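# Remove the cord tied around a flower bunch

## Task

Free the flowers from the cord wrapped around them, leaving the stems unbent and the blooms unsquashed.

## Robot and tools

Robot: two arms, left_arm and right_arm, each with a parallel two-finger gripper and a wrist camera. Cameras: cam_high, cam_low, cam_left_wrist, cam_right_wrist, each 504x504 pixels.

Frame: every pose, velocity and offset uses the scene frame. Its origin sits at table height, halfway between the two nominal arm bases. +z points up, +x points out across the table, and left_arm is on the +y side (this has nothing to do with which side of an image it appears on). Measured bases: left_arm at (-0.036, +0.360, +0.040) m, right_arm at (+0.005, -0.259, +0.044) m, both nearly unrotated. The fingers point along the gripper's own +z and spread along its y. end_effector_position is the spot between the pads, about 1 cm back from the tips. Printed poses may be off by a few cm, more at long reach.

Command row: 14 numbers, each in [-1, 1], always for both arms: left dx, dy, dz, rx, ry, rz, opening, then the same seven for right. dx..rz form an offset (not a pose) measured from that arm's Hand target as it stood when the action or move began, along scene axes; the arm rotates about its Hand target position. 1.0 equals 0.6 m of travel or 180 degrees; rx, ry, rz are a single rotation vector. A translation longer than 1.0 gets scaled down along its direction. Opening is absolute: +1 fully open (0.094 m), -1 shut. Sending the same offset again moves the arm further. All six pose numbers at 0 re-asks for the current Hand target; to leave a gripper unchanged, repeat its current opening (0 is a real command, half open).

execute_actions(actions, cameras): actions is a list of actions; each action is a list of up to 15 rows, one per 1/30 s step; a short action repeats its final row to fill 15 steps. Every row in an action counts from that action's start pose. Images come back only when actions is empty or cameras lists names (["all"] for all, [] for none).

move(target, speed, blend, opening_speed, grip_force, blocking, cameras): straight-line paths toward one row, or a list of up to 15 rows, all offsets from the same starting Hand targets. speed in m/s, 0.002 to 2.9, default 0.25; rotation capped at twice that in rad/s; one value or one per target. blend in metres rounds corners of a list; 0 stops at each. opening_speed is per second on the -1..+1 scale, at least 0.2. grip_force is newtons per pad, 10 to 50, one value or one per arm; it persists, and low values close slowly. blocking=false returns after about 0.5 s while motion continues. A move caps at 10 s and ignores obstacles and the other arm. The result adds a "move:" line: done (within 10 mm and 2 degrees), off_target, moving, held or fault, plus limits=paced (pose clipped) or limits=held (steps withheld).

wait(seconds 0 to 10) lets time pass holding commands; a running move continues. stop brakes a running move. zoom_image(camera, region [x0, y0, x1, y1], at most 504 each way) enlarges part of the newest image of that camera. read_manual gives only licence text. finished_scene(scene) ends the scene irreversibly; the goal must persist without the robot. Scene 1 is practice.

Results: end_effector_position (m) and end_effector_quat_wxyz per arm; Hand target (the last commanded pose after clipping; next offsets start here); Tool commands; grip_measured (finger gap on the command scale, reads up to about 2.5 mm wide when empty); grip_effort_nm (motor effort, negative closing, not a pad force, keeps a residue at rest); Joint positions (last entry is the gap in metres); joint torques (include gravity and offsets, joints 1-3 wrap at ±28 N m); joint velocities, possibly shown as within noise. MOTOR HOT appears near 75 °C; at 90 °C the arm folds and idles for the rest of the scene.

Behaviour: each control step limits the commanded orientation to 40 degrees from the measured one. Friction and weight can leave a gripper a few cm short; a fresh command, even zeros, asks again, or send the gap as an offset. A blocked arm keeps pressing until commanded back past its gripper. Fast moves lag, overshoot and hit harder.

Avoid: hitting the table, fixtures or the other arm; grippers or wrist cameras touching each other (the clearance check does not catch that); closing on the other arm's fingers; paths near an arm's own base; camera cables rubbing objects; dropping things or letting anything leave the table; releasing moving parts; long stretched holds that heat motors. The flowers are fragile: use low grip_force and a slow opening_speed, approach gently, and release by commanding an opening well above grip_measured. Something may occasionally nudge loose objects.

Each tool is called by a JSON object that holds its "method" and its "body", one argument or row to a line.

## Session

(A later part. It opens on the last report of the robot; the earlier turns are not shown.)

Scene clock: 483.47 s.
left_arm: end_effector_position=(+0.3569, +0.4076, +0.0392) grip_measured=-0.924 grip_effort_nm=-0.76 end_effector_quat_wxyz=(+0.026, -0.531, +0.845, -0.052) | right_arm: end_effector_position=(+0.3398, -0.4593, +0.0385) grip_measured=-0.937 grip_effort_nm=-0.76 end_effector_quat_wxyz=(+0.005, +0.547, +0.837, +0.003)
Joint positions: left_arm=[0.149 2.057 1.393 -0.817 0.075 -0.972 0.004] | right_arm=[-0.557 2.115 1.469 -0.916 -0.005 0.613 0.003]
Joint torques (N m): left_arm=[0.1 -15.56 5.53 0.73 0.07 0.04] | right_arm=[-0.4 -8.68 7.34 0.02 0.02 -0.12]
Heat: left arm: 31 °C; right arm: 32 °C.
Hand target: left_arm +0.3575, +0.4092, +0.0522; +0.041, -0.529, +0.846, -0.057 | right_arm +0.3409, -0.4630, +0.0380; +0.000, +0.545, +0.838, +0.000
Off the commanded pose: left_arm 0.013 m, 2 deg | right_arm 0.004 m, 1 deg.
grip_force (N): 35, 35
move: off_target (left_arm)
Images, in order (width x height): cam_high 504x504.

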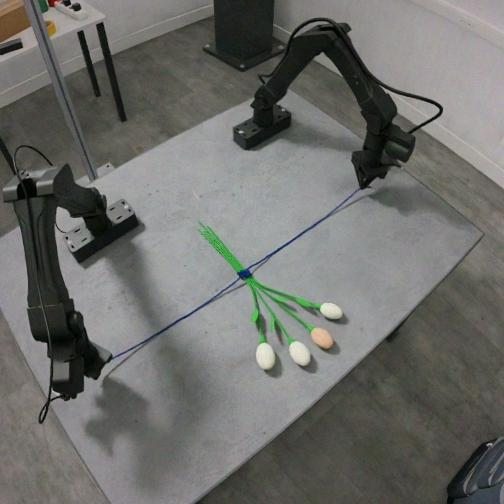

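{"method": "move", "body": {
  "target": [-0.003,0.025,0,0,0,0,-1,-0.004,-0.025,0,0,0,0,-1],
  "cameras": ["cam_high"],
  "speed": 0.05
}}

{"method": "zoom_image", "body": {
  "camera": "cam_high",
  "region": [200, 235, 300, 305]
}}

Scene clock: 489.70 s.
left_arm: end_effector_position=(+0.3549, +0.4217, +0.0392) grip_measured=-0.924 grip_effort_nm=-0.75 end_effector_quat_wxyz=(+0.028, -0.530, +0.846, -0.054) | right_arm: end_effector_position=(+0.3380, -0.4735, +0.0385) grip_measured=-0.937 grip_effort_nm=-0.76 end_effector_quat_wxyz=(+0.004, +0.546, +0.838, +0.003)
Joint positions: left_arm=[0.188 2.057 1.393 -0.817 0.08 -0.932 0.004] | right_arm=[-0.59 2.136 1.503 -0.929 -0.005 0.578 0.003]
Joint torques (N m): left_arm=[0.38 -15.2 5.97 0.69 0.03 0.05] | right_arm=[-0.54 -8.88 7.36 0.01 0.08 -0.11]
Heat: left arm: 32 °C; right arm: 32 °C.
Hand target: left_arm +0.3557, +0.4240, +0.0522; +0.041, -0.528, +0.846, -0.057 | right_arm +0.3385, -0.4781, +0.0379; +0.000, +0.545, +0.838, +0.000
Off the commanded pose: left_arm 0.013 m, 2 deg | right_arm 0.005 m, 1 deg.
grip_force (N): 35, 35
move: off_target (left_arm)
Images, in order (width x height): cam_high 504x504.

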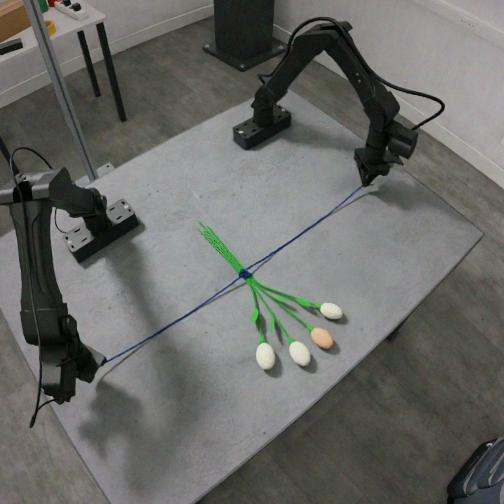

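Scaled by 5.040 from the camera's 504x504 image, which has a finer 720x720 frame.

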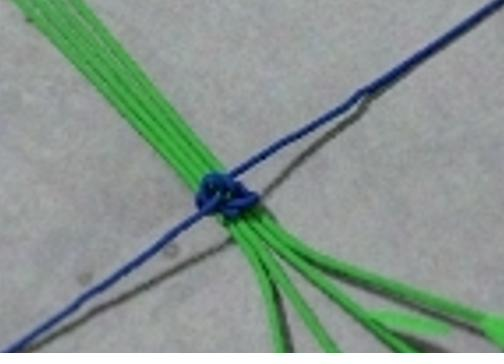

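{"method": "move", "body": {
  "target": [-0.002,0.025,0,0,0,0,-1,-0.003,-0.025,0,0,0,0,-1],
  "cameras": ["cam_high"],
  "speed": 0.05
}}

{"method": "zoom_image", "body": {
  "camera": "cam_high",
  "region": [200, 235, 300, 305]
}}

Scene clock: 497.50 s.
left_arm: end_effector_position=(+0.3522, +0.4370, +0.0393) grip_measured=-0.924 grip_effort_nm=-0.75 end_effector_quat_wxyz=(+0.029, -0.531, +0.845, -0.054) | right_arm: end_effector_position=(+0.3363, -0.4890, +0.0388) grip_measured=-0.937 grip_effort_nm=-0.76 end_effector_quat_wxyz=(+0.005, +0.546, +0.838, +0.002)
Joint positions: left_arm=[0.228 2.057 1.393 -0.817 0.083 -0.893 0.004] | right_arm=[-0.624 2.16 1.544 -0.944 -0.005 0.545 0.003]
Joint torques (N m): left_arm=[0.31 -14.46 7.04 0.65 0.11 0.07] | right_arm=[-0.43 -8.96 7.31 0 0.11 -0.11]
Heat: left arm: 32 °C; right arm: 32 °C.
Hand target: left_arm +0.3545, +0.4391, +0.0522; +0.041, -0.529, +0.846, -0.057 | right_arm +0.3365, -0.4931, +0.0380; +0.000, +0.545, +0.838, +0.000
Off the commanded pose: left_arm 0.013 m, 1 deg | right_arm 0.004 m, 1 deg.
grip_force (N): 35, 35
move: off_target (left_arm)
Images, in order (width x height): cam_high 504x504.

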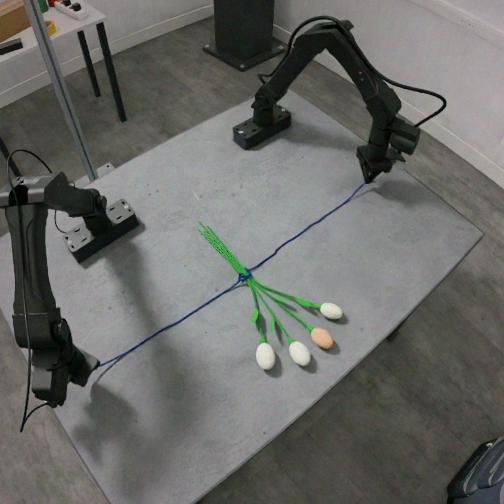

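Scaled by 5.040 from the camera's 504x504 image, which has a finer 720x720 frame.

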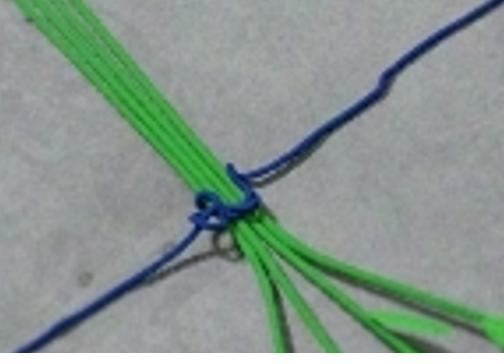

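{"method": "move", "body": {
  "target": [
    [0,-0.03,-0.035,0,0,0,-1,0,0.015,-0.01,0,0,0,-1],
    [0,-0.03,-0.045,0,0,0,-0.3,0,0.015,-0.025,0,0,0,-1]
  ],
  "cameras": ["cam_high","cam_left_wrist"],
  "speed": 0.06
}}

Scene clock: 516.90 s.
left_arm: end_effector_position=(+0.3556, +0.4213, +0.0277) grip_measured=-0.302 grip_effort_nm=0.11 end_effector_quat_wxyz=(+0.039, -0.528, +0.846, -0.060) | right_arm: end_effector_position=(+0.3360, -0.4857, +0.0317) grip_measured=-0.937 grip_effort_nm=-0.76 end_effector_quat_wxyz=(+0.003, +0.545, +0.839, +0.003)
Joint positions: left_arm=[0.188 2.057 1.339 -0.737 0.083 -0.928 0.033] | right_arm=[-0.618 2.167 1.525 -0.923 -0.005 0.547 0.003]
Joint torques (N m): left_arm=[-0.31 -11.82 5.45 0.93 0.06 -0.03] | right_arm=[0.44 -9.33 4.71 0.44 0.06 0.03]
Heat: left arm: 32 °C; right arm: 32 °C.
Hand target: left_arm +0.3546, +0.4212, +0.0252; +0.041, -0.529, +0.846, -0.057 | right_arm +0.3366, -0.4841, +0.0229; +0.000, +0.545, +0.838, +0.000
Off the commanded pose: left_arm 0.003 m, 0 deg | right_arm 0.009 m, 0 deg.
grip_force (N): 35, 35
move: done
Images, in order (width x height): cam_high 504x504, cam_left_wrist 504x504.

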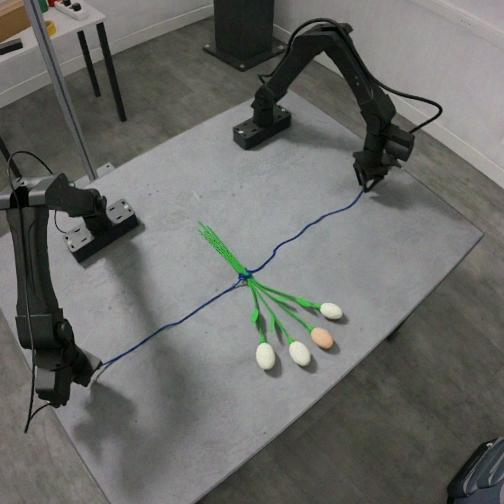

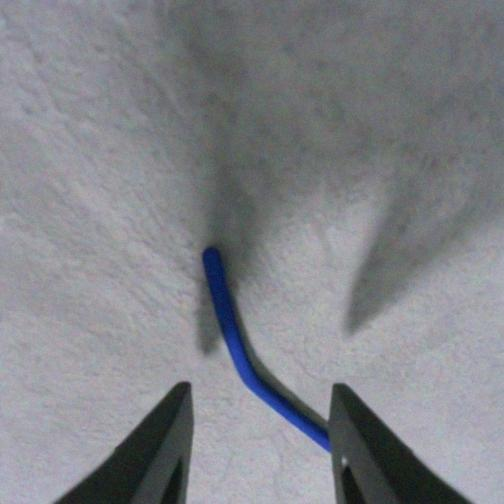

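{"method": "move", "body": {
  "target": [
    [0,0,0.13,0,0,0,-0.3,0,0,0,0,0,0,-1],
    [-0.074,-0.75,0.325,0.1146,-0.0964,-0.3398,-0.3,0,0,0,0,0,0,-1]
  ],
  "blend": [0.05,0],
  "cameras": ["cam_high","cam_left_wrist"],
  "speed": 0.2
}}

{"method": "zoom_image", "body": {
  "camera": "cam_left_wrist",
  "region": [150, 150, 350, 350]
}}

Scene clock: 537.90 s.
left_arm: end_effector_position=(+0.3062, -0.0315, +0.2391) grip_measured=-0.302 grip_effort_nm=0.11 end_effector_quat_wxyz=(+0.235, +0.000, +0.971, -0.041) | right_arm: end_effector_position=(+0.3360, -0.4857, +0.0317) grip_measured=-0.937 grip_effort_nm=-0.76 end_effector_quat_wxyz=(+0.003, +0.545, +0.839, +0.003)
Joint positions: left_arm=[-0.973 2.427 2.744 -1.536 -0.337 -0.908 0.033] | right_arm=[-0.618 2.167 1.525 -0.923 -0.005 0.547 0.003]
Joint torques (N m): left_arm=[0.24 -10.67 8.05 1 -0.4 0.04] | right_arm=[0.57 -9.17 4.48 0.43 0.07 0.04]
Heat: left arm: 30 °C; right arm: 31 °C.
Hand target: left_arm +0.3102, -0.0288, +0.2201; +0.216, +0.000, +0.976, +0.000 | right_arm +0.3366, -0.4841, +0.0229; +0.000, +0.545, +0.838, +0.000
Off the commanded pose: left_arm 0.019 m, 5 deg | right_arm 0.009 m, 0 deg.
joint sent to its limit (left arm) — joint 4 (wrist pitch), lower limit. The joint targets still meet the commanded pose.
grip_force (N): 35, 35
move: off_target (left_arm); blend cut to 0.039 m at target 1
Images, in order (width x height): cam_high 504x504, cam_left_wrist 504x504.

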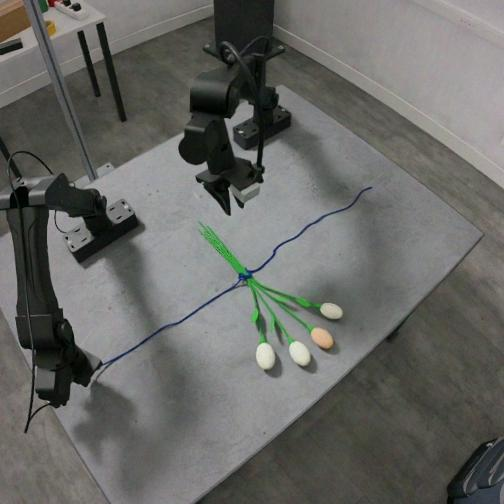

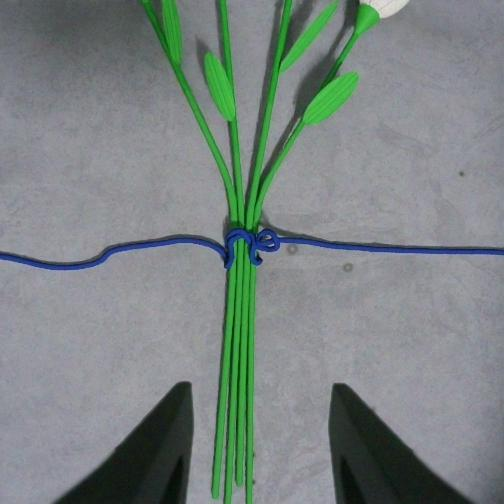

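Scaled by 2.520 from the camera's 504x504 image, which has a finer 720x720 frame.

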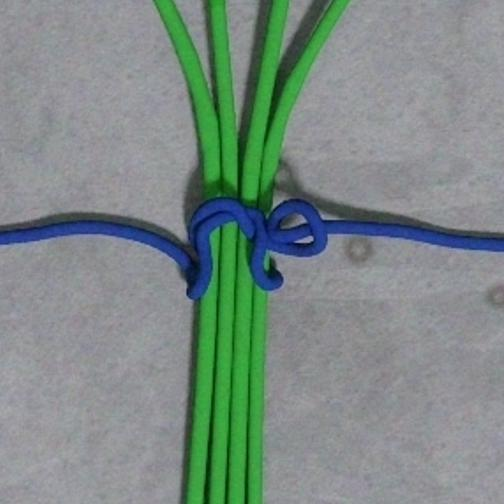

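{"method": "move", "body": {
  "target": [0,-0.0203,-0.22,0.0022,0.0556,-0.025,0.06,0,0,0,0,0,0,-1],
  "cameras": ["cam_left_wrist"],
  "speed": 0.15
}}

Scene clock: 605.80 s.
left_arm: end_effector_position=(+0.3069, -0.0422, +0.1108) grip_measured=+0.058 grip_effort_nm=0.11 end_effector_quat_wxyz=(+0.139, +0.038, +0.989, -0.020) | right_arm: end_effector_position=(+0.3360, -0.4857, +0.0317) grip_measured=-0.937 grip_effort_nm=-0.76 end_effector_quat_wxyz=(+0.003, +0.545, +0.839, +0.003)
Joint positions: left_arm=[-0.934 2.462 2.335 -1.235 -0.19 -0.834 0.05] | right_arm=[-0.618 2.167 1.525 -0.923 -0.005 0.547 0.003]
Joint torques (N m): left_arm=[0.54 -11.6 7.05 1.12 -0.11 0.01] | right_arm=[0.53 -9.24 4.7 0.43 0.02 0.07]
Heat: left arm: 29 °C; right arm: 31 °C.
Hand target: left_arm +0.3102, -0.0411, +0.0882; +0.130, +0.039, +0.991, -0.006 | right_arm +0.3366, -0.4841, +0.0229; +0.000, +0.545, +0.838, +0.000
Off the commanded pose: left_arm 0.023 m, 2 deg | right_arm 0.009 m, 0 deg.
grip_force (N): 35, 35
move: off_target (left_arm)
Images, in order (width x height): cam_left_wrist 504x504.

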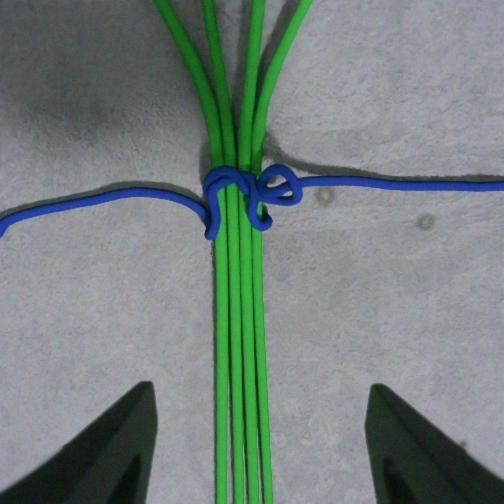

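{"method": "move", "body": {
  "target": [0.005,0.0117,-0.117,0,0,0,-0.1,0,0,0,0,0,0,-1],
  "cameras": ["cam_left_wrist"],
  "speed": 0.08
}}

Scene clock: 615.33 s.
left_arm: end_effector_position=(+0.3130, -0.0401, +0.0450) grip_measured=-0.098 grip_effort_nm=-0.11 end_effector_quat_wxyz=(+0.142, +0.038, +0.989, -0.024) | right_arm: end_effector_position=(+0.3360, -0.4857, +0.0317) grip_measured=-0.937 grip_effort_nm=-0.76 end_effector_quat_wxyz=(+0.003, +0.545, +0.839, +0.003)
Joint positions: left_arm=[-0.922 2.465 2.075 -0.959 -0.187 -0.82 0.042] | right_arm=[-0.618 2.167 1.525 -0.923 -0.005 0.547 0.003]
Joint torques (N m): left_arm=[0.53 -11.74 6.53 1.08 -0.17 0.05] | right_arm=[0.43 -9.2 4.51 0.45 0.03 0.03]
Heat: left arm: 28 °C; right arm: 31 °C.
Hand target: left_arm +0.3132, -0.0340, +0.0179; +0.130, +0.040, +0.991, -0.005 | right_arm +0.3366, -0.4841, +0.0229; +0.000, +0.545, +0.838, +0.000
Off the commanded pose: left_arm 0.028 m, 3 deg | right_arm 0.009 m, 0 deg.
grip_force (N): 35, 35
move: off_target (left_arm)
Images, in order (width x height): cam_left_wrist 504x504.

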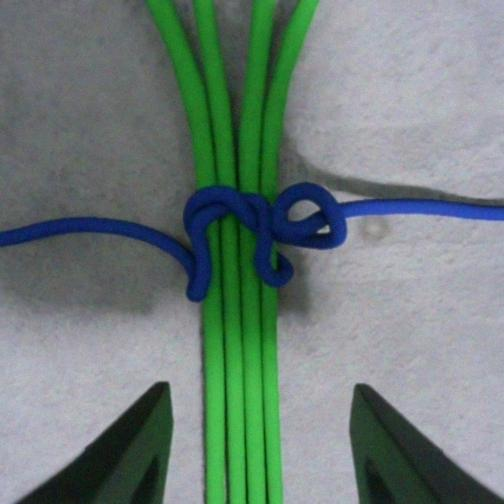

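{"method": "move", "body": {
  "target": [0,0.012,-0.037,0,0,0,-0.1,0,0,0,0,0,0,-1],
  "cameras": ["cam_left_wrist"],
  "speed": 0.05
}}

Scene clock: 623.03 s.
left_arm: end_effector_position=(+0.3143, -0.0340, +0.0229) grip_measured=-0.098 grip_effort_nm=-0.11 end_effector_quat_wxyz=(+0.143, +0.038, +0.989, -0.025) | right_arm: end_effector_position=(+0.3360, -0.4857, +0.0317) grip_measured=-0.937 grip_effort_nm=-0.76 end_effector_quat_wxyz=(+0.003, +0.545, +0.839, +0.003)
Joint positions: left_arm=[-0.912 2.465 1.986 -0.867 -0.186 -0.811 0.042] | right_arm=[-0.618 2.167 1.525 -0.923 -0.005 0.547 0.003]
Joint torques (N m): left_arm=[0.42 -11.54 5.94 1.13 -0.16 0.04] | right_arm=[0.58 -9.32 4.52 0.43 0.04 0.04]
Heat: left arm: 28 °C; right arm: 31 °C.
Hand target: left_arm +0.3132, -0.0269, -0.0043; +0.130, +0.040, +0.991, -0.005 | right_arm +0.3366, -0.4841, +0.0229; +0.000, +0.545, +0.838, +0.000
Off the commanded pose: left_arm 0.028 m, 3 deg | right_arm 0.009 m, 0 deg.
grip_force (N): 35, 35
move: off_target (left_arm)
Images, in order (width x height): cam_left_wrist 504x504.

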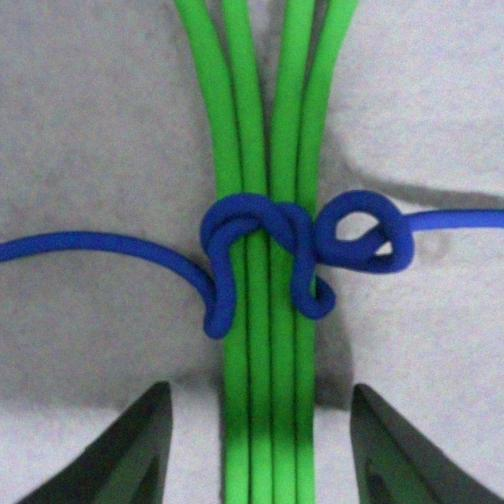

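{"method": "move", "body": {
  "target": [0,0,0,0,0,0,-0.55,0,0,0,0,0,0,-1],
  "cameras": ["cam_left_wrist"],
  "speed": 0.05,
  "opening_speed": 0.4
}}

Scene clock: 632.90 s.
left_arm: end_effector_position=(+0.3144, -0.0348, +0.0230) grip_measured=-0.548 grip_effort_nm=-0.12 end_effector_quat_wxyz=(+0.143, +0.038, +0.989, -0.026) | right_arm: end_effector_position=(+0.3360, -0.4857, +0.0317) grip_measured=-0.937 grip_effort_nm=-0.76 end_effector_quat_wxyz=(+0.003, +0.545, +0.839, +0.003)
Joint positions: left_arm=[-0.912 2.465 1.986 -0.864 -0.184 -0.811 0.021] | right_arm=[-0.618 2.167 1.525 -0.923 -0.005 0.547 0.003]
Joint torques (N m): left_arm=[0.53 -11.84 6.24 1.1 -0.13 0.05] | right_arm=[0.54 -9.28 4.56 0.45 0.06 0.02]
Heat: left arm: 27 °C; right arm: 31 °C.
Hand target: left_arm +0.3132, -0.0270, -0.0043; +0.130, +0.039, +0.991, -0.006 | right_arm +0.3366, -0.4841, +0.0229; +0.000, +0.545, +0.838, +0.000
Off the commanded pose: left_arm 0.028 m, 3 deg | right_arm 0.009 m, 0 deg.
grip_force (N): 35, 35
move: off_target (left_arm)
Images, in order (width x height): cam_left_wrist 504x504.

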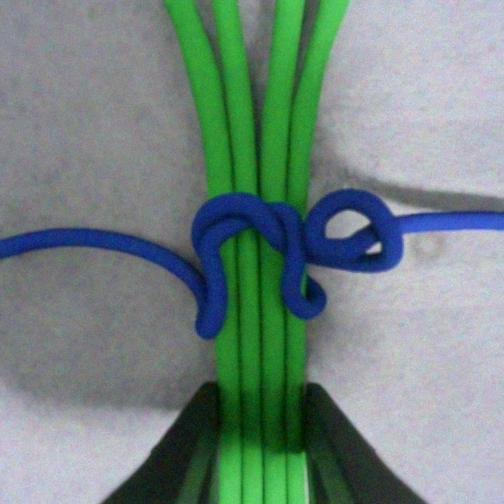

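{"method": "move", "body": {
  "target": [0,0,0,0,0,0,-0.55,0,-0.12,0.02,0,0,0,-1],
  "cameras": ["cam_left_wrist"],
  "speed": 0.06
}}

Scene clock: 640.60 s.
left_arm: end_effector_position=(+0.3144, -0.0349, +0.0230) grip_measured=-0.548 grip_effort_nm=-0.12 end_effector_quat_wxyz=(+0.143, +0.038, +0.989, -0.027) | right_arm: end_effector_position=(+0.3369, -0.5520, +0.0366) grip_measured=-0.937 grip_effort_nm=-0.76 end_effector_quat_wxyz=(+0.005, +0.546, +0.837, +0.002)
Joint positions: left_arm=[-0.912 2.465 1.986 -0.864 -0.183 -0.811 0.021] | right_arm=[-0.74 2.314 1.794 -1.041 -0.005 0.429 0.003]
Joint torques (N m): left_arm=[0.31 -11.49 6.26 1.09 -0.14 0.02] | right_arm=[-0.46 -10.14 7.79 0.02 0.04 -0.12]
Heat: left arm: 27 °C; right arm: 31 °C.
Hand target: left_arm +0.3132, -0.0270, -0.0043; +0.130, +0.039, +0.991, -0.006 | right_arm +0.3366, -0.5561, +0.0349; +0.000, +0.545, +0.838, +0.000
Off the commanded pose: left_arm 0.028 m, 3 deg | right_arm 0.004 m, 1 deg.
grip_force (N): 35, 35
move: off_target (left_arm)
Images, in order (width x height): cam_left_wrist 504x504.

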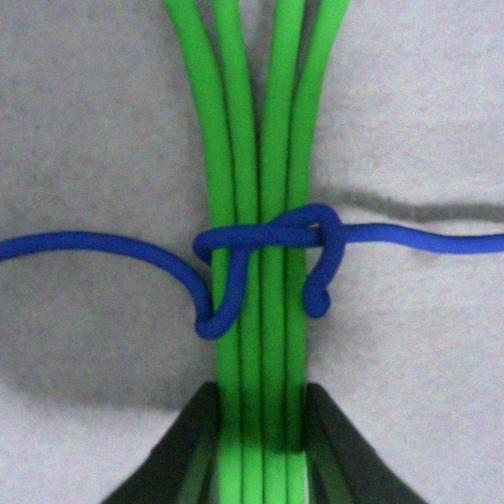

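{"method": "move", "body": {
  "target": [0,0,0,0,0,0,-0.55,-0.05,-0.15,0,0,0,0,-1],
  "cameras": ["cam_left_wrist","cam_high"],
  "speed": 0.08
}}

Scene clock: 646.33 s.
left_arm: end_effector_position=(+0.3154, -0.0409, +0.0237) grip_measured=-0.548 grip_effort_nm=-0.11 end_effector_quat_wxyz=(+0.144, +0.039, +0.988, -0.040) | right_arm: end_effector_position=(+0.3083, -0.6394, +0.0376) grip_measured=-0.937 grip_effort_nm=-0.76 end_effector_quat_wxyz=(+0.001, +0.546, +0.838, +0.006)
Joint positions: left_arm=[-0.912 2.465 1.986 -0.842 -0.167 -0.808 0.021] | right_arm=[-0.917 2.532 2.19 -1.23 -0.012 0.251 0.003]
Joint torques (N m): left_arm=[0.42 -11.55 6.22 0.93 -0.37 0.01] | right_arm=[-0.65 -11.52 7.88 0.13 0.17 -0.1]
Heat: left arm: 27 °C; right arm: 31 °C.
Hand target: left_arm +0.3131, -0.0270, -0.0043; +0.130, +0.040, +0.991, -0.006 | right_arm +0.3066, -0.6461, +0.0350; +0.000, +0.545, +0.838, +0.000
Off the commanded pose: left_arm 0.031 m, 4 deg | right_arm 0.007 m, 1 deg.
grip_force (N): 35, 35
move: off_target (left_arm)
Images, in order (width x height): cam_high 504x504, cam_left_wrist 504x504.

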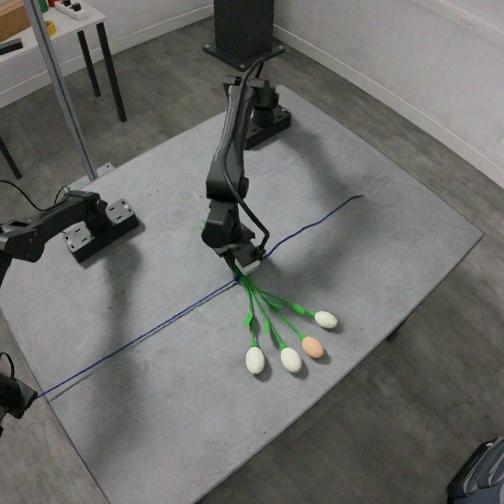

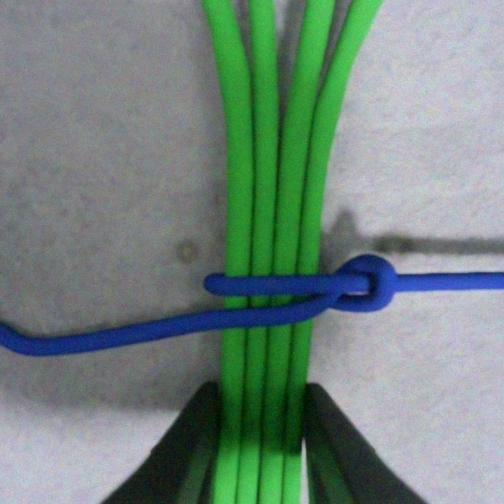

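{"method": "zoom_image", "body": {
  "camera": "cam_left_wrist",
  "region": [180, 220, 440, 390]
}}

Scaled by 1.938 from the camera's 504x504 image, which has a finer 720x720 frame.

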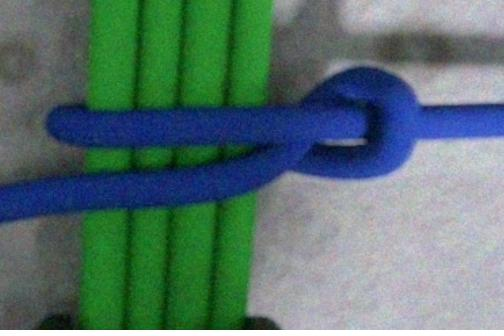

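{"method": "move", "body": {
  "target": [0,0,0,0,0,0,-0.55,-0.03,-0.06,0,0,0,0,-1],
  "cameras": ["cam_left_wrist","cam_high"],
  "speed": 0.08
}}

Scene clock: 678.87 s.
left_arm: end_effector_position=(+0.3154, -0.0411, +0.0238) grip_measured=-0.548 grip_effort_nm=-0.12 end_effector_quat_wxyz=(+0.144, +0.039, +0.988, -0.040) | right_arm: end_effector_position=(+0.2917, -0.6765, +0.0385) grip_measured=-0.937 grip_effort_nm=-0.76 end_effector_quat_wxyz=(+0.003, +0.546, +0.838, +0.005)
Joint positions: left_arm=[-0.912 2.465 1.986 -0.841 -0.166 -0.808 0.021] | right_arm=[-0.988 2.663 2.442 -1.348 -0.012 0.18 0.003]
Joint torques (N m): left_arm=[0.23 -11.78 6.19 0.9 -0.36 -0.02] | right_arm=[-0.62 -11.89 7.88 0.09 0.14 -0.11]
Heat: left arm: 27 °C; right arm: 32 °C.
Hand target: left_arm +0.3132, -0.0270, -0.0043; +0.130, +0.040, +0.991, -0.005 | right_arm +0.2886, -0.6820, +0.0348; +0.000, +0.545, +0.838, +0.000
Off the commanded pose: left_arm 0.031 m, 4 deg | right_arm 0.007 m, 1 deg.
grip_force (N): 35, 35
move: off_target (left_arm)
Images, in order (width x height): cam_high 504x504, cam_left_wrist 504x504.

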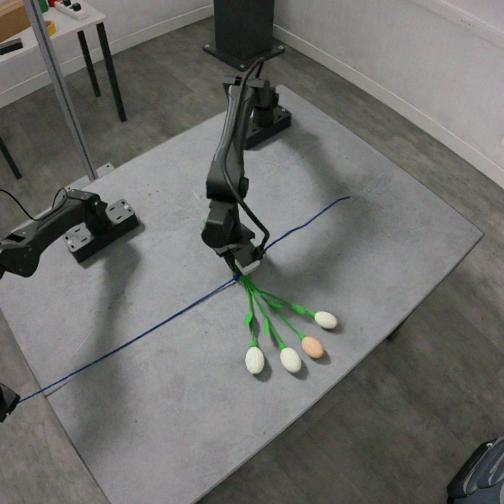

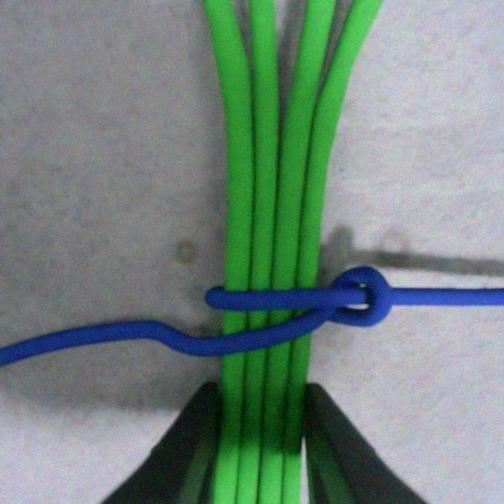

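{"method": "move", "body": {
  "target": [
    [0,0,0,0,0,0,-0.55,0.06,0.4,0.0,0,0,0,-1],
    [0,0,0,0,0,0,-0.55,0.06,0.43,-0.025,0,0,0,-0.3]
  ],
  "cameras": ["cam_high","cam_right_wrist"],
  "speed": [0.2,0.08]
}}

Scene clock: 697.70 s.
left_arm: end_effector_position=(+0.3161, -0.0406, +0.0239) grip_measured=-0.548 grip_effort_nm=-0.12 end_effector_quat_wxyz=(+0.145, +0.039, +0.988, -0.039) | right_arm: end_effector_position=(+0.3206, -0.4228, +0.0134) grip_measured=-0.302 grip_effort_nm=0.09 end_effector_quat_wxyz=(-0.018, +0.543, +0.839, +0.001)
Joint positions: left_arm=[-0.912 2.465 1.986 -0.841 -0.171 -0.808 0.021] | right_arm=[-0.497 2.08 1.301 -0.828 -0.004 0.665 0.033]
Joint torques (N m): left_arm=[0.32 -11.59 6.23 0.92 -0.34 -0.01] | right_arm=[0.39 -11.77 4.05 0.33 0.05 0.03]
Heat: left arm: 27 °C; right arm: 31 °C.
Hand target: left_arm +0.3132, -0.0270, -0.0043; +0.130, +0.040, +0.991, -0.006 | right_arm +0.3246, -0.4240, +0.0199; +0.000, +0.545, +0.838, +0.000
Off the commanded pose: left_arm 0.031 m, 4 deg | right_arm 0.008 m, 2 deg.
grip_force (N): 35, 35
move: off_target (left_arm)
Images, in order (width x height): cam_high 504x504, cam_right_wrist 504x504.

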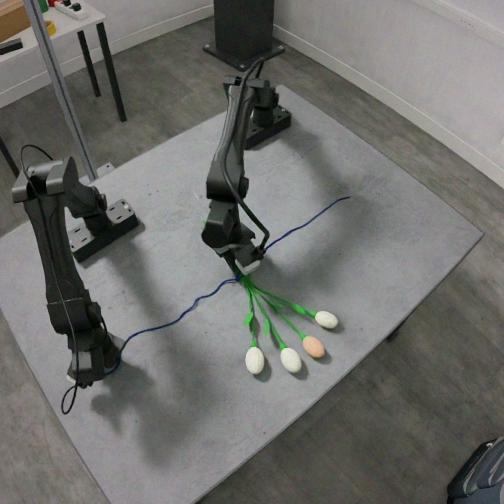

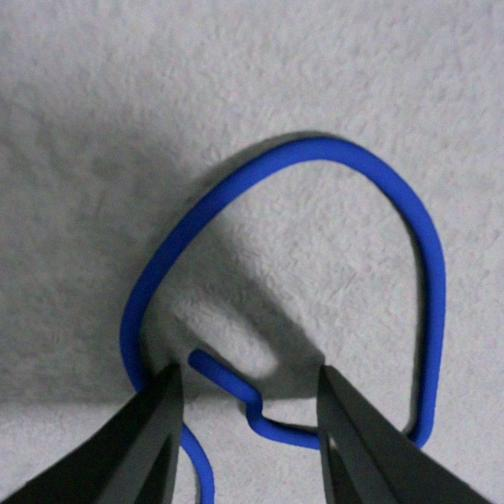

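{"method": "move", "body": {
  "target": [
    [0,0,0,0,0,0,-0.55,0,0,0.167,0,0,0,-0.3],
    [0,0,0,0,0,0,-0.55,0.06,0.39,0.167,0,0,0,0.1]
  ],
  "cameras": ["cam_high","cam_right_wrist"],
  "blend": [0.03,0],
  "speed": 0.15
}}

Scene clock: 711.47 s.
left_arm: end_effector_position=(+0.3161, -0.0406, +0.0239) grip_measured=-0.548 grip_effort_nm=-0.11 end_effector_quat_wxyz=(+0.145, +0.039, +0.988, -0.039) | right_arm: end_effector_position=(+0.3586, -0.1884, +0.1184) grip_measured=+0.098 grip_effort_nm=0.09 end_effector_quat_wxyz=(+0.002, +0.540, +0.841, +0.006)
Joint positions: left_arm=[-0.912 2.465 1.986 -0.841 -0.171 -0.808 0.021] | right_arm=[0.177 1.917 1.509 -1.152 -0.006 1.332 0.052]
Joint torques (N m): left_arm=[0.47 -11.6 6.32 0.89 -0.33 -0.01] | right_arm=[-0.17 -7.64 7.79 -0.08 0.06 0.07]
Heat: left arm: 27 °C; right arm: 30 °C.
Hand target: left_arm +0.3132, -0.0270, -0.0043; +0.130, +0.040, +0.991, -0.006 | right_arm +0.3606, -0.1900, +0.1200; +0.000, +0.545, +0.838, +0.000
Off the commanded pose: left_arm 0.031 m, 4 deg | right_arm 0.003 m, 1 deg.
grip_force (N): 35, 35
move: off_target (left_arm)
Images, in order (width x height): cam_high 504x504, cam_right_wrist 504x504.

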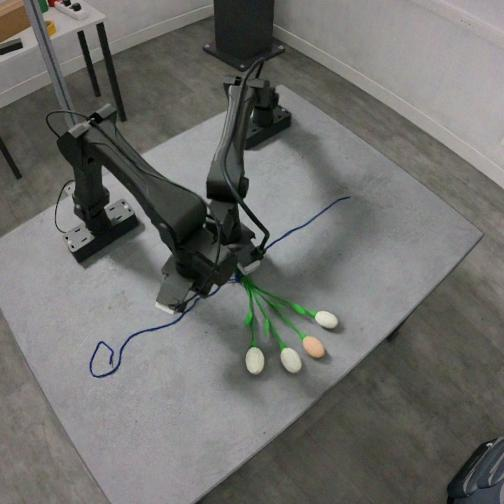

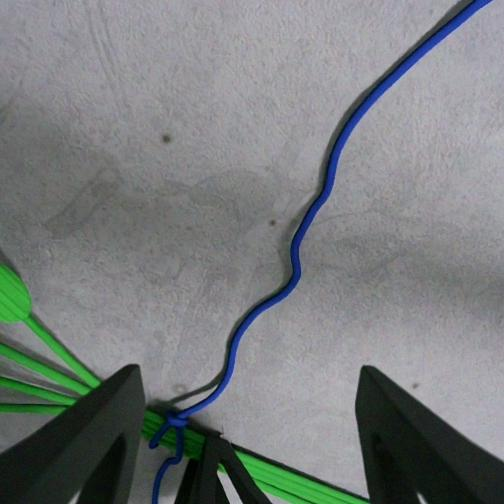

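{"method": "move", "body": {
  "target": [
    [0,0,0,0,0,0,-0.55,-0.042,0.006,-0.14,0,0,0,-0.2],
    [0,0,0,0,0,0,-0.55,-0.042,0.006,-0.19,0,0,0,-0.2]
  ],
  "cameras": ["cam_right_wrist"],
  "speed": [0.15,0.04]
}}

Scene clock: 739.90 s.
left_arm: end_effector_position=(+0.3161, -0.0406, +0.0239) grip_measured=-0.548 grip_effort_nm=-0.11 end_effector_quat_wxyz=(+0.145, +0.039, +0.988, -0.039) | right_arm: end_effector_position=(+0.3376, -0.1872, +0.0129) grip_measured=-0.198 grip_effort_nm=-0.10 end_effector_quat_wxyz=(+0.000, +0.544, +0.839, +0.005)
Joint positions: left_arm=[-0.912 2.465 1.986 -0.841 -0.171 -0.808 0.021] | right_arm=[0.193 1.996 1.168 -0.736 -0.006 1.357 0.038]
Joint torques (N m): left_arm=[0.34 -11.48 6.31 0.89 -0.3 0.04] | right_arm=[0.64 -7.57 4.18 0.37 0.07 0.03]
Heat: left arm: 27 °C; right arm: 31 °C.
Hand target: left_arm +0.3132, -0.0270, -0.0043; +0.130, +0.040, +0.991, -0.006 | right_arm +0.3353, -0.1865, +0.0060; +0.000, +0.545, +0.838, +0.000
Off the commanded pose: left_arm 0.031 m, 4 deg | right_arm 0.007 m, 1 deg.
grip_force (N): 35, 35
move: off_target (left_arm)
Images, in order (width x height): cam_right_wrist 504x504.

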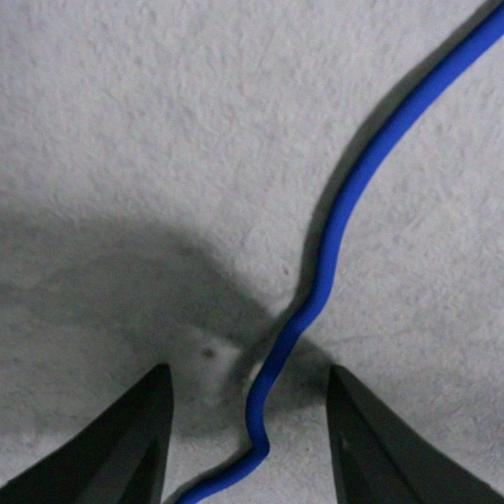

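Good. Close and pull.

{"method": "move", "body": {
  "target": [
    [0,0,0,0,0,0,-0.55,0,0,0,0,0,0,-1],
    [0,0,0,0,0,0,-0.55,0.01,-0.1,0.045,0,0,0,-1]
  ],
  "cameras": ["cam_right_wrist","cam_left_wrist"],
  "speed": 0.06
}}

Scene clock: 747.33 s.
left_arm: end_effector_position=(+0.3160, -0.0424, +0.0241) grip_measured=-0.548 grip_effort_nm=-0.11 end_effector_quat_wxyz=(+0.145, +0.039, +0.988, -0.043) | right_arm: end_effector_position=(+0.3344, -0.2385, +0.0185) grip_measured=-0.933 grip_effort_nm=-0.76 end_effector_quat_wxyz=(-0.018, +0.545, +0.838, +0.003)
Joint positions: left_arm=[-0.912 2.465 1.986 -0.835 -0.164 -0.808 0.021] | right_arm=[0.032 1.978 1.168 -0.787 -0.025 1.197 0.003]
Joint torques (N m): left_arm=[0.53 -11.58 6.11 0.9 -0.38 -0.03] | right_arm=[-0.85 -10.96 6.71 -0.19 0.24 -0.12]
Heat: left arm: 27 °C; right arm: 30 °C.
Hand target: left_arm +0.3132, -0.0270, -0.0042; +0.130, +0.040, +0.991, -0.006 | right_arm +0.3414, -0.2464, +0.0330; +0.000, +0.545, +0.838, +0.000
Off the commanded pose: left_arm 0.032 m, 5 deg | right_arm 0.018 m, 2 deg.
grip_force (N): 35, 35
move: off_target (left_arm, right_arm)
Images, in order (width x height): cam_left_wrist 504x504, cam_right_wrist 504x504.

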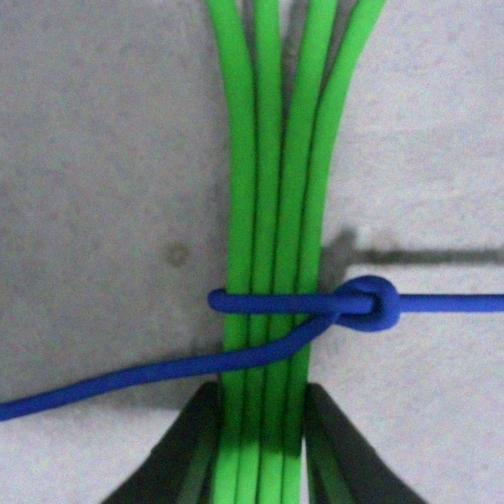

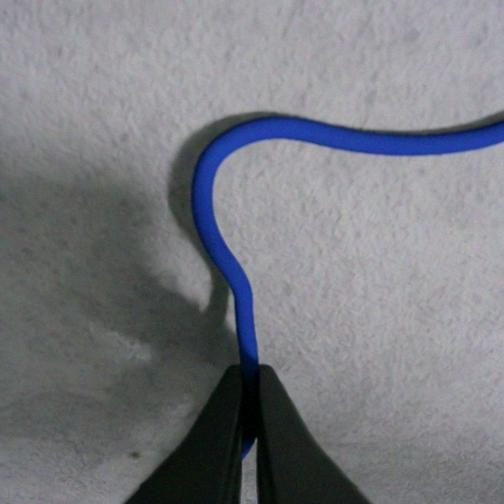

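{"method": "move", "body": {
  "target": [0,0,0,0,0,0,-0.55,-0.035,-0.33,0.01,0,0,0,-1],
  "cameras": ["cam_high","cam_left_wrist"],
  "speed": 0.1
}}

Scene clock: 756.97 s.
left_arm: end_effector_position=(+0.3172, -0.0430, +0.0245) grip_measured=-0.548 grip_effort_nm=-0.11 end_effector_quat_wxyz=(+0.148, +0.039, +0.987, -0.044) | right_arm: end_effector_position=(+0.3194, -0.4391, +0.0389) grip_measured=-0.933 grip_effort_nm=-0.76 end_effector_quat_wxyz=(+0.003, +0.548, +0.837, +0.009)
Joint positions: left_arm=[-0.912 2.465 1.986 -0.83 -0.168 -0.808 0.021] | right_arm=[-0.544 2.02 1.324 -0.869 -0.017 0.628 0.003]
Joint torques (N m): left_arm=[0.34 -11.62 6.35 0.84 -0.37 -0.02] | right_arm=[-0.24 -7.86 7.15 0.05 0.18 -0.07]
Heat: left arm: 27 °C; right arm: 30 °C.
Hand target: left_arm +0.3132, -0.0269, -0.0043; +0.130, +0.040, +0.991, -0.005 | right_arm +0.3203, -0.4444, +0.0390; +0.000, +0.545, +0.838, +0.000
Off the commanded pose: left_arm 0.033 m, 5 deg | right_arm 0.005 m, 1 deg.
grip_force (N): 35, 35
move: off_target (left_arm)
Images, in order (width x height): cam_high 504x504, cam_left_wrist 504x504.

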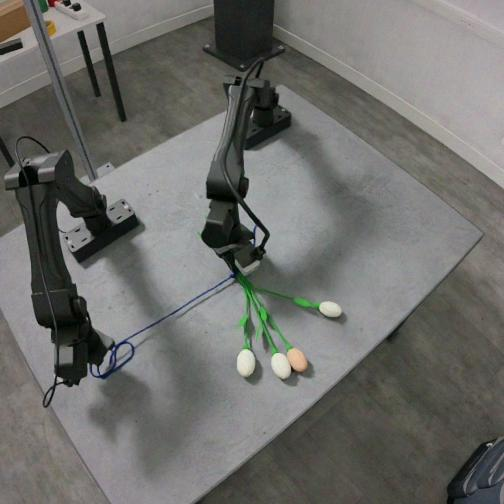

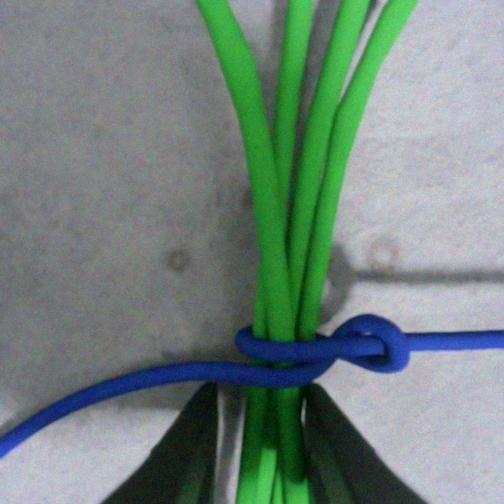

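{"method": "move", "body": {
  "target": [0,0,0,0,0,0,-0.55,-0.04,-0.2,0.0,0,0,0,-1],
  "cameras": ["cam_high","cam_left_wrist"],
  "speed": 0.08
}}

Scene clock: 763.40 s.
left_arm: end_effector_position=(+0.3173, -0.0428, +0.0245) grip_measured=-0.548 grip_effort_nm=-0.11 end_effector_quat_wxyz=(+0.148, +0.039, +0.987, -0.043) | right_arm: end_effector_position=(+0.2972, -0.5576, +0.0397) grip_measured=-0.933 grip_effort_nm=-0.76 end_effector_quat_wxyz=(+0.003, +0.546, +0.838, +0.007)
Joint positions: left_arm=[-0.912 2.465 1.986 -0.831 -0.169 -0.808 0.021] | right_arm=[-0.817 2.219 1.644 -0.994 -0.014 0.351 0.003]
Joint torques (N m): left_arm=[0.17 -11.62 6.41 0.83 -0.31 0] | right_arm=[-0.61 -9.46 7.5 0.1 0.15 -0.15]
Heat: left arm: 27 °C; right arm: 30 °C.
Hand target: left_arm +0.3131, -0.0269, -0.0043; +0.130, +0.040, +0.991, -0.005 | right_arm +0.2964, -0.5644, +0.0390; +0.000, +0.545, +0.838, +0.000
Off the commanded pose: left_arm 0.033 m, 5 deg | right_arm 0.007 m, 1 deg.
grip_force (N): 35, 35
move: off_target (left_arm)
Images, in order (width x height): cam_high 504x504, cam_left_wrist 504x504.

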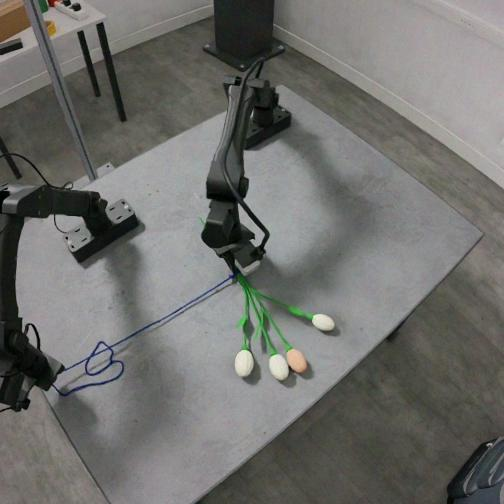

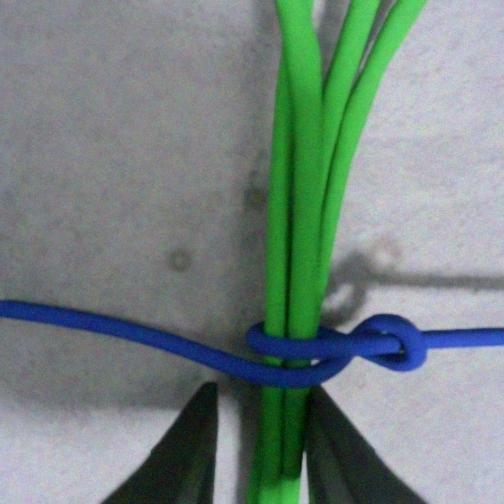

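{"method": "move", "body": {
  "target": [0,0,0,0,0,0,-0.55,-0.05,-0.15,0.0,0,0,0,-1],
  "cameras": ["cam_high","cam_left_wrist"],
  "speed": 0.06
}}

Scene clock: 771.20 s.
left_arm: end_effector_position=(+0.3169, -0.0428, +0.0244) grip_measured=-0.548 grip_effort_nm=-0.11 end_effector_quat_wxyz=(+0.147, +0.039, +0.987, -0.044) | right_arm: end_effector_position=(+0.2689, -0.6482, +0.0413) grip_measured=-0.933 grip_effort_nm=-0.76 end_effector_quat_wxyz=(+0.003, +0.546, +0.838, +0.005)
Joint positions: left_arm=[-0.912 2.465 1.986 -0.832 -0.167 -0.808 0.021] | right_arm=[-0.994 2.438 2.033 -1.163 -0.012 0.173 0.003]
Joint torques (N m): left_arm=[0.38 -11.59 6.31 0.85 -0.34 0.01] | right_arm=[-0.58 -11.02 7.82 0.07 0.15 -0.07]
Heat: left arm: 27 °C; right arm: 31 °C.
Hand target: left_arm +0.3132, -0.0269, -0.0043; +0.130, +0.040, +0.991, -0.005 | right_arm +0.2665, -0.6544, +0.0390; +0.000, +0.545, +0.838, +0.000
Off the commanded pose: left_arm 0.033 m, 5 deg | right_arm 0.007 m, 1 deg.
grip_force (N): 35, 35
move: off_target (left_arm)
Images, in order (width x height): cam_high 504x504, cam_left_wrist 504x504.

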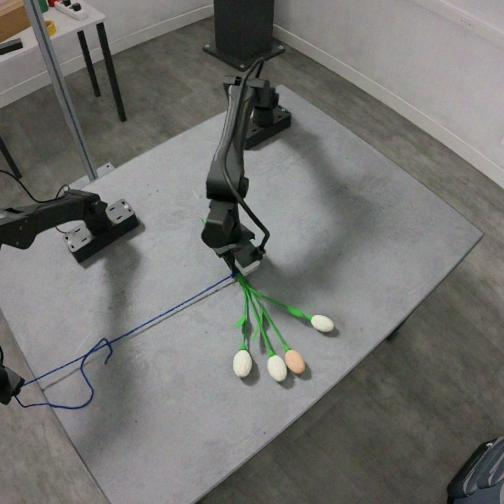

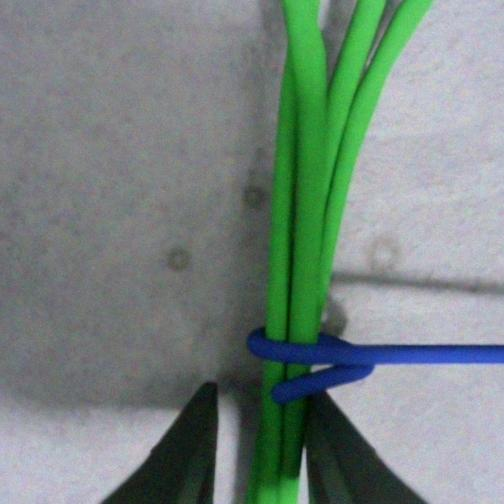

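{"method": "move", "body": {
  "target": [0,0,0,0,0,0,-0.55,-0.07,-0.12,0.01,0,0,0,-1],
  "cameras": ["cam_high","cam_left_wrist"],
  "speed": 0.06
}}

Scene clock: 780.50 s.
left_arm: end_effector_position=(+0.3171, -0.0416, +0.0243) grip_measured=-0.548 grip_effort_nm=-0.11 end_effector_quat_wxyz=(+0.148, +0.039, +0.987, -0.041) | right_arm: end_effector_position=(+0.2279, -0.7256, +0.0498) grip_measured=-0.933 grip_effort_nm=-0.76 end_effector_quat_wxyz=(+0.009, +0.547, +0.837, -0.001)
Joint positions: left_arm=[-0.912 2.465 1.986 -0.835 -0.172 -0.808 0.021] | right_arm=[-1.142 2.751 2.658 -1.462 -0.008 0.028 0.003]
Joint torques (N m): left_arm=[0.35 -11.51 6.3 0.86 -0.29 0.03] | right_arm=[-0.42 -12.21 7.77 0.05 0.08 -0.12]
Heat: left arm: 27 °C; right arm: 31 °C.
Hand target: left_arm +0.3131, -0.0269, -0.0043; +0.130, +0.040, +0.991, -0.005 | right_arm +0.2244, -0.7264, +0.0450; +0.000, +0.545, +0.838, +0.000
Off the commanded pose: left_arm 0.032 m, 5 deg | right_arm 0.006 m, 1 deg.
grip_force (N): 35, 35
move: off_target (left_arm)
Images, in order (width x height): cam_high 504x504, cam_left_wrist 504x504.

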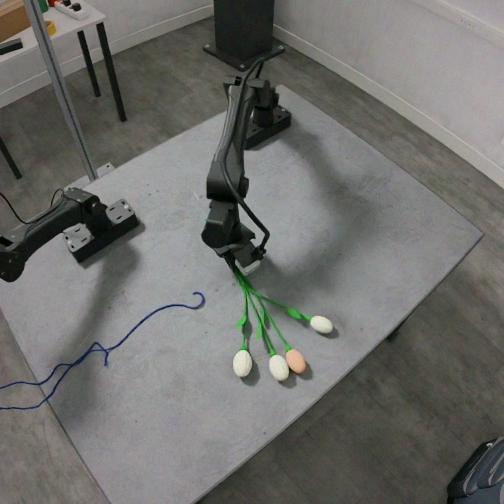

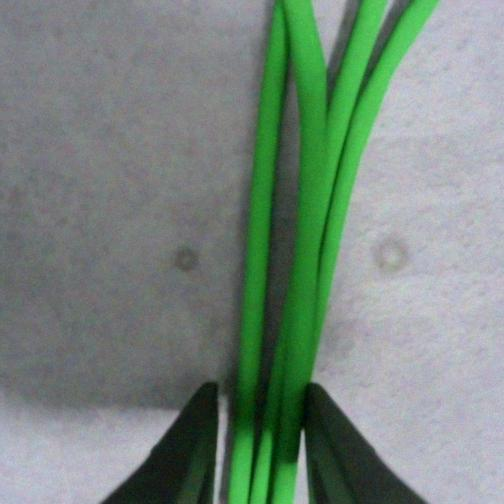

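{"method": "move", "body": {
  "target": [
    [0,0,0,0,0,0,-0.55,0.1,0.55,0.02,0,0,0,-1],
    [0,0,0,0,0,0,-0.55,0.1,0.57,-0.035,0,0,0,-0.3]
  ],
  "cameras": ["cam_high","cam_right_wrist"],
  "speed": [0.2,0.08]
}}

Scene clock: 798.57 s.
left_arm: end_effector_position=(+0.3171, -0.0416, +0.0243) grip_measured=-0.548 grip_effort_nm=-0.11 end_effector_quat_wxyz=(+0.148, +0.039, +0.987, -0.041) | right_arm: end_effector_position=(+0.2845, -0.3850, +0.0299) grip_measured=-0.302 grip_effort_nm=0.09 end_effector_quat_wxyz=(+0.000, +0.544, +0.839, +0.005)
Joint positions: left_arm=[-0.912 2.465 1.986 -0.835 -0.172 -0.808 0.021] | right_arm=[-0.445 1.855 1.047 -0.761 -0.009 0.719 0.033]
Joint torques (N m): left_arm=[0.46 -11.49 6.31 0.84 -0.28 0.03] | right_arm=[0.58 -6.43 4.25 0.46 0.08 0.03]
Heat: left arm: 27 °C; right arm: 32 °C.
Hand target: left_arm +0.3131, -0.0269, -0.0043; +0.130, +0.040, +0.991, -0.005 | right_arm +0.2843, -0.3844, +0.0240; +0.000, +0.545, +0.838, +0.000
Off the commanded pose: left_arm 0.032 m, 5 deg | right_arm 0.006 m, 1 deg.
grip_force (N): 35, 35
move: off_target (left_arm)
Images, in order (width x height): cam_high 504x504, cam_right_wrist 504x504.

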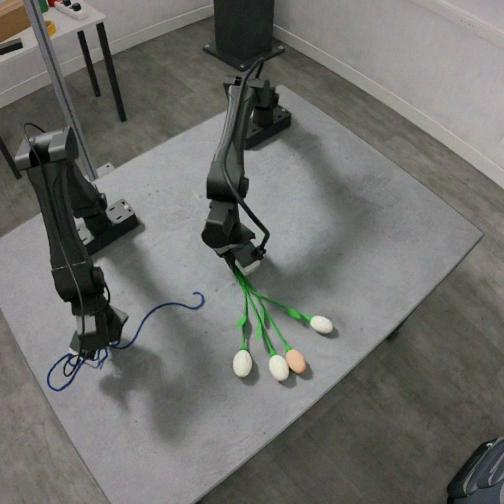

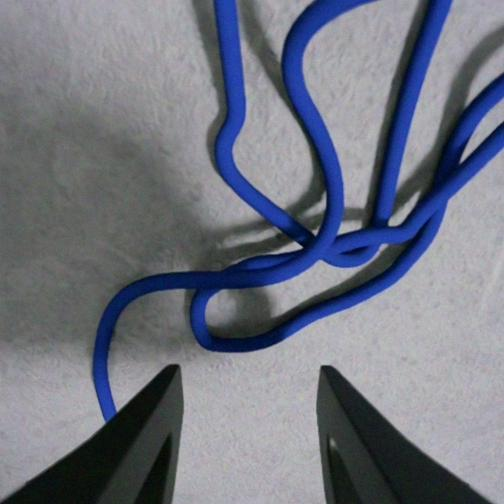

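{"method": "move", "body": {
  "target": [
    [0,0,0,0,0,0,0.1,0,0,0.1,0,0,0,-0.3],
    [0,0,0.25,0,0,0,0.1,0,0,0.2,0,0,0,-0.3]
  ],
  "cameras": ["cam_high","cam_left_wrist"],
  "speed": 0.1,
  "opening_speed": 0.5
}}

Scene clock: 809.67 s.
left_arm: end_effector_position=(+0.3101, -0.0315, +0.1664) grip_measured=+0.098 grip_effort_nm=0.11 end_effector_quat_wxyz=(+0.142, +0.040, +0.989, -0.032) | right_arm: end_effector_position=(+0.2809, -0.3833, +0.1299) grip_measured=-0.302 grip_effort_nm=0.08 end_effector_quat_wxyz=(-0.017, +0.544, +0.839, +0.002)
Joint positions: left_arm=[-0.912 2.465 2.562 -1.433 -0.176 -0.808 0.052] | right_arm=[-0.445 1.734 1.323 -1.193 -0.009 0.719 0.033]
Joint torques (N m): left_arm=[0.38 -11.1 8.59 0.84 -0.25 -0.02] | right_arm=[0.58 -9.37 7.45 -0.09 0.08 0.04]
Heat: left arm: 27 °C; right arm: 31 °C.
Hand target: left_arm +0.3132, -0.0269, +0.1457; +0.130, +0.040, +0.991, -0.005 | right_arm +0.2843, -0.3845, +0.1440; +0.000, +0.545, +0.838, +0.000
Off the commanded pose: left_arm 0.021 m, 3 deg | right_arm 0.015 m, 2 deg.
grip_force (N): 35, 35
move: off_target (left_arm, right_arm)
Images, in order (width x height): cam_high 504x504, cam_left_wrist 504x504.

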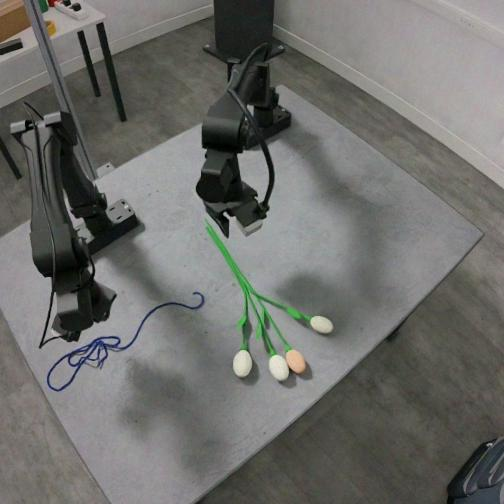

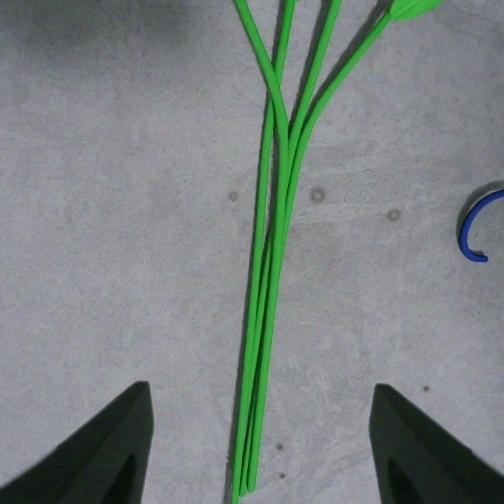

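{"method": "finished_scene", "body": {
  "scene": 1
}}

The scene is finished: the task was done.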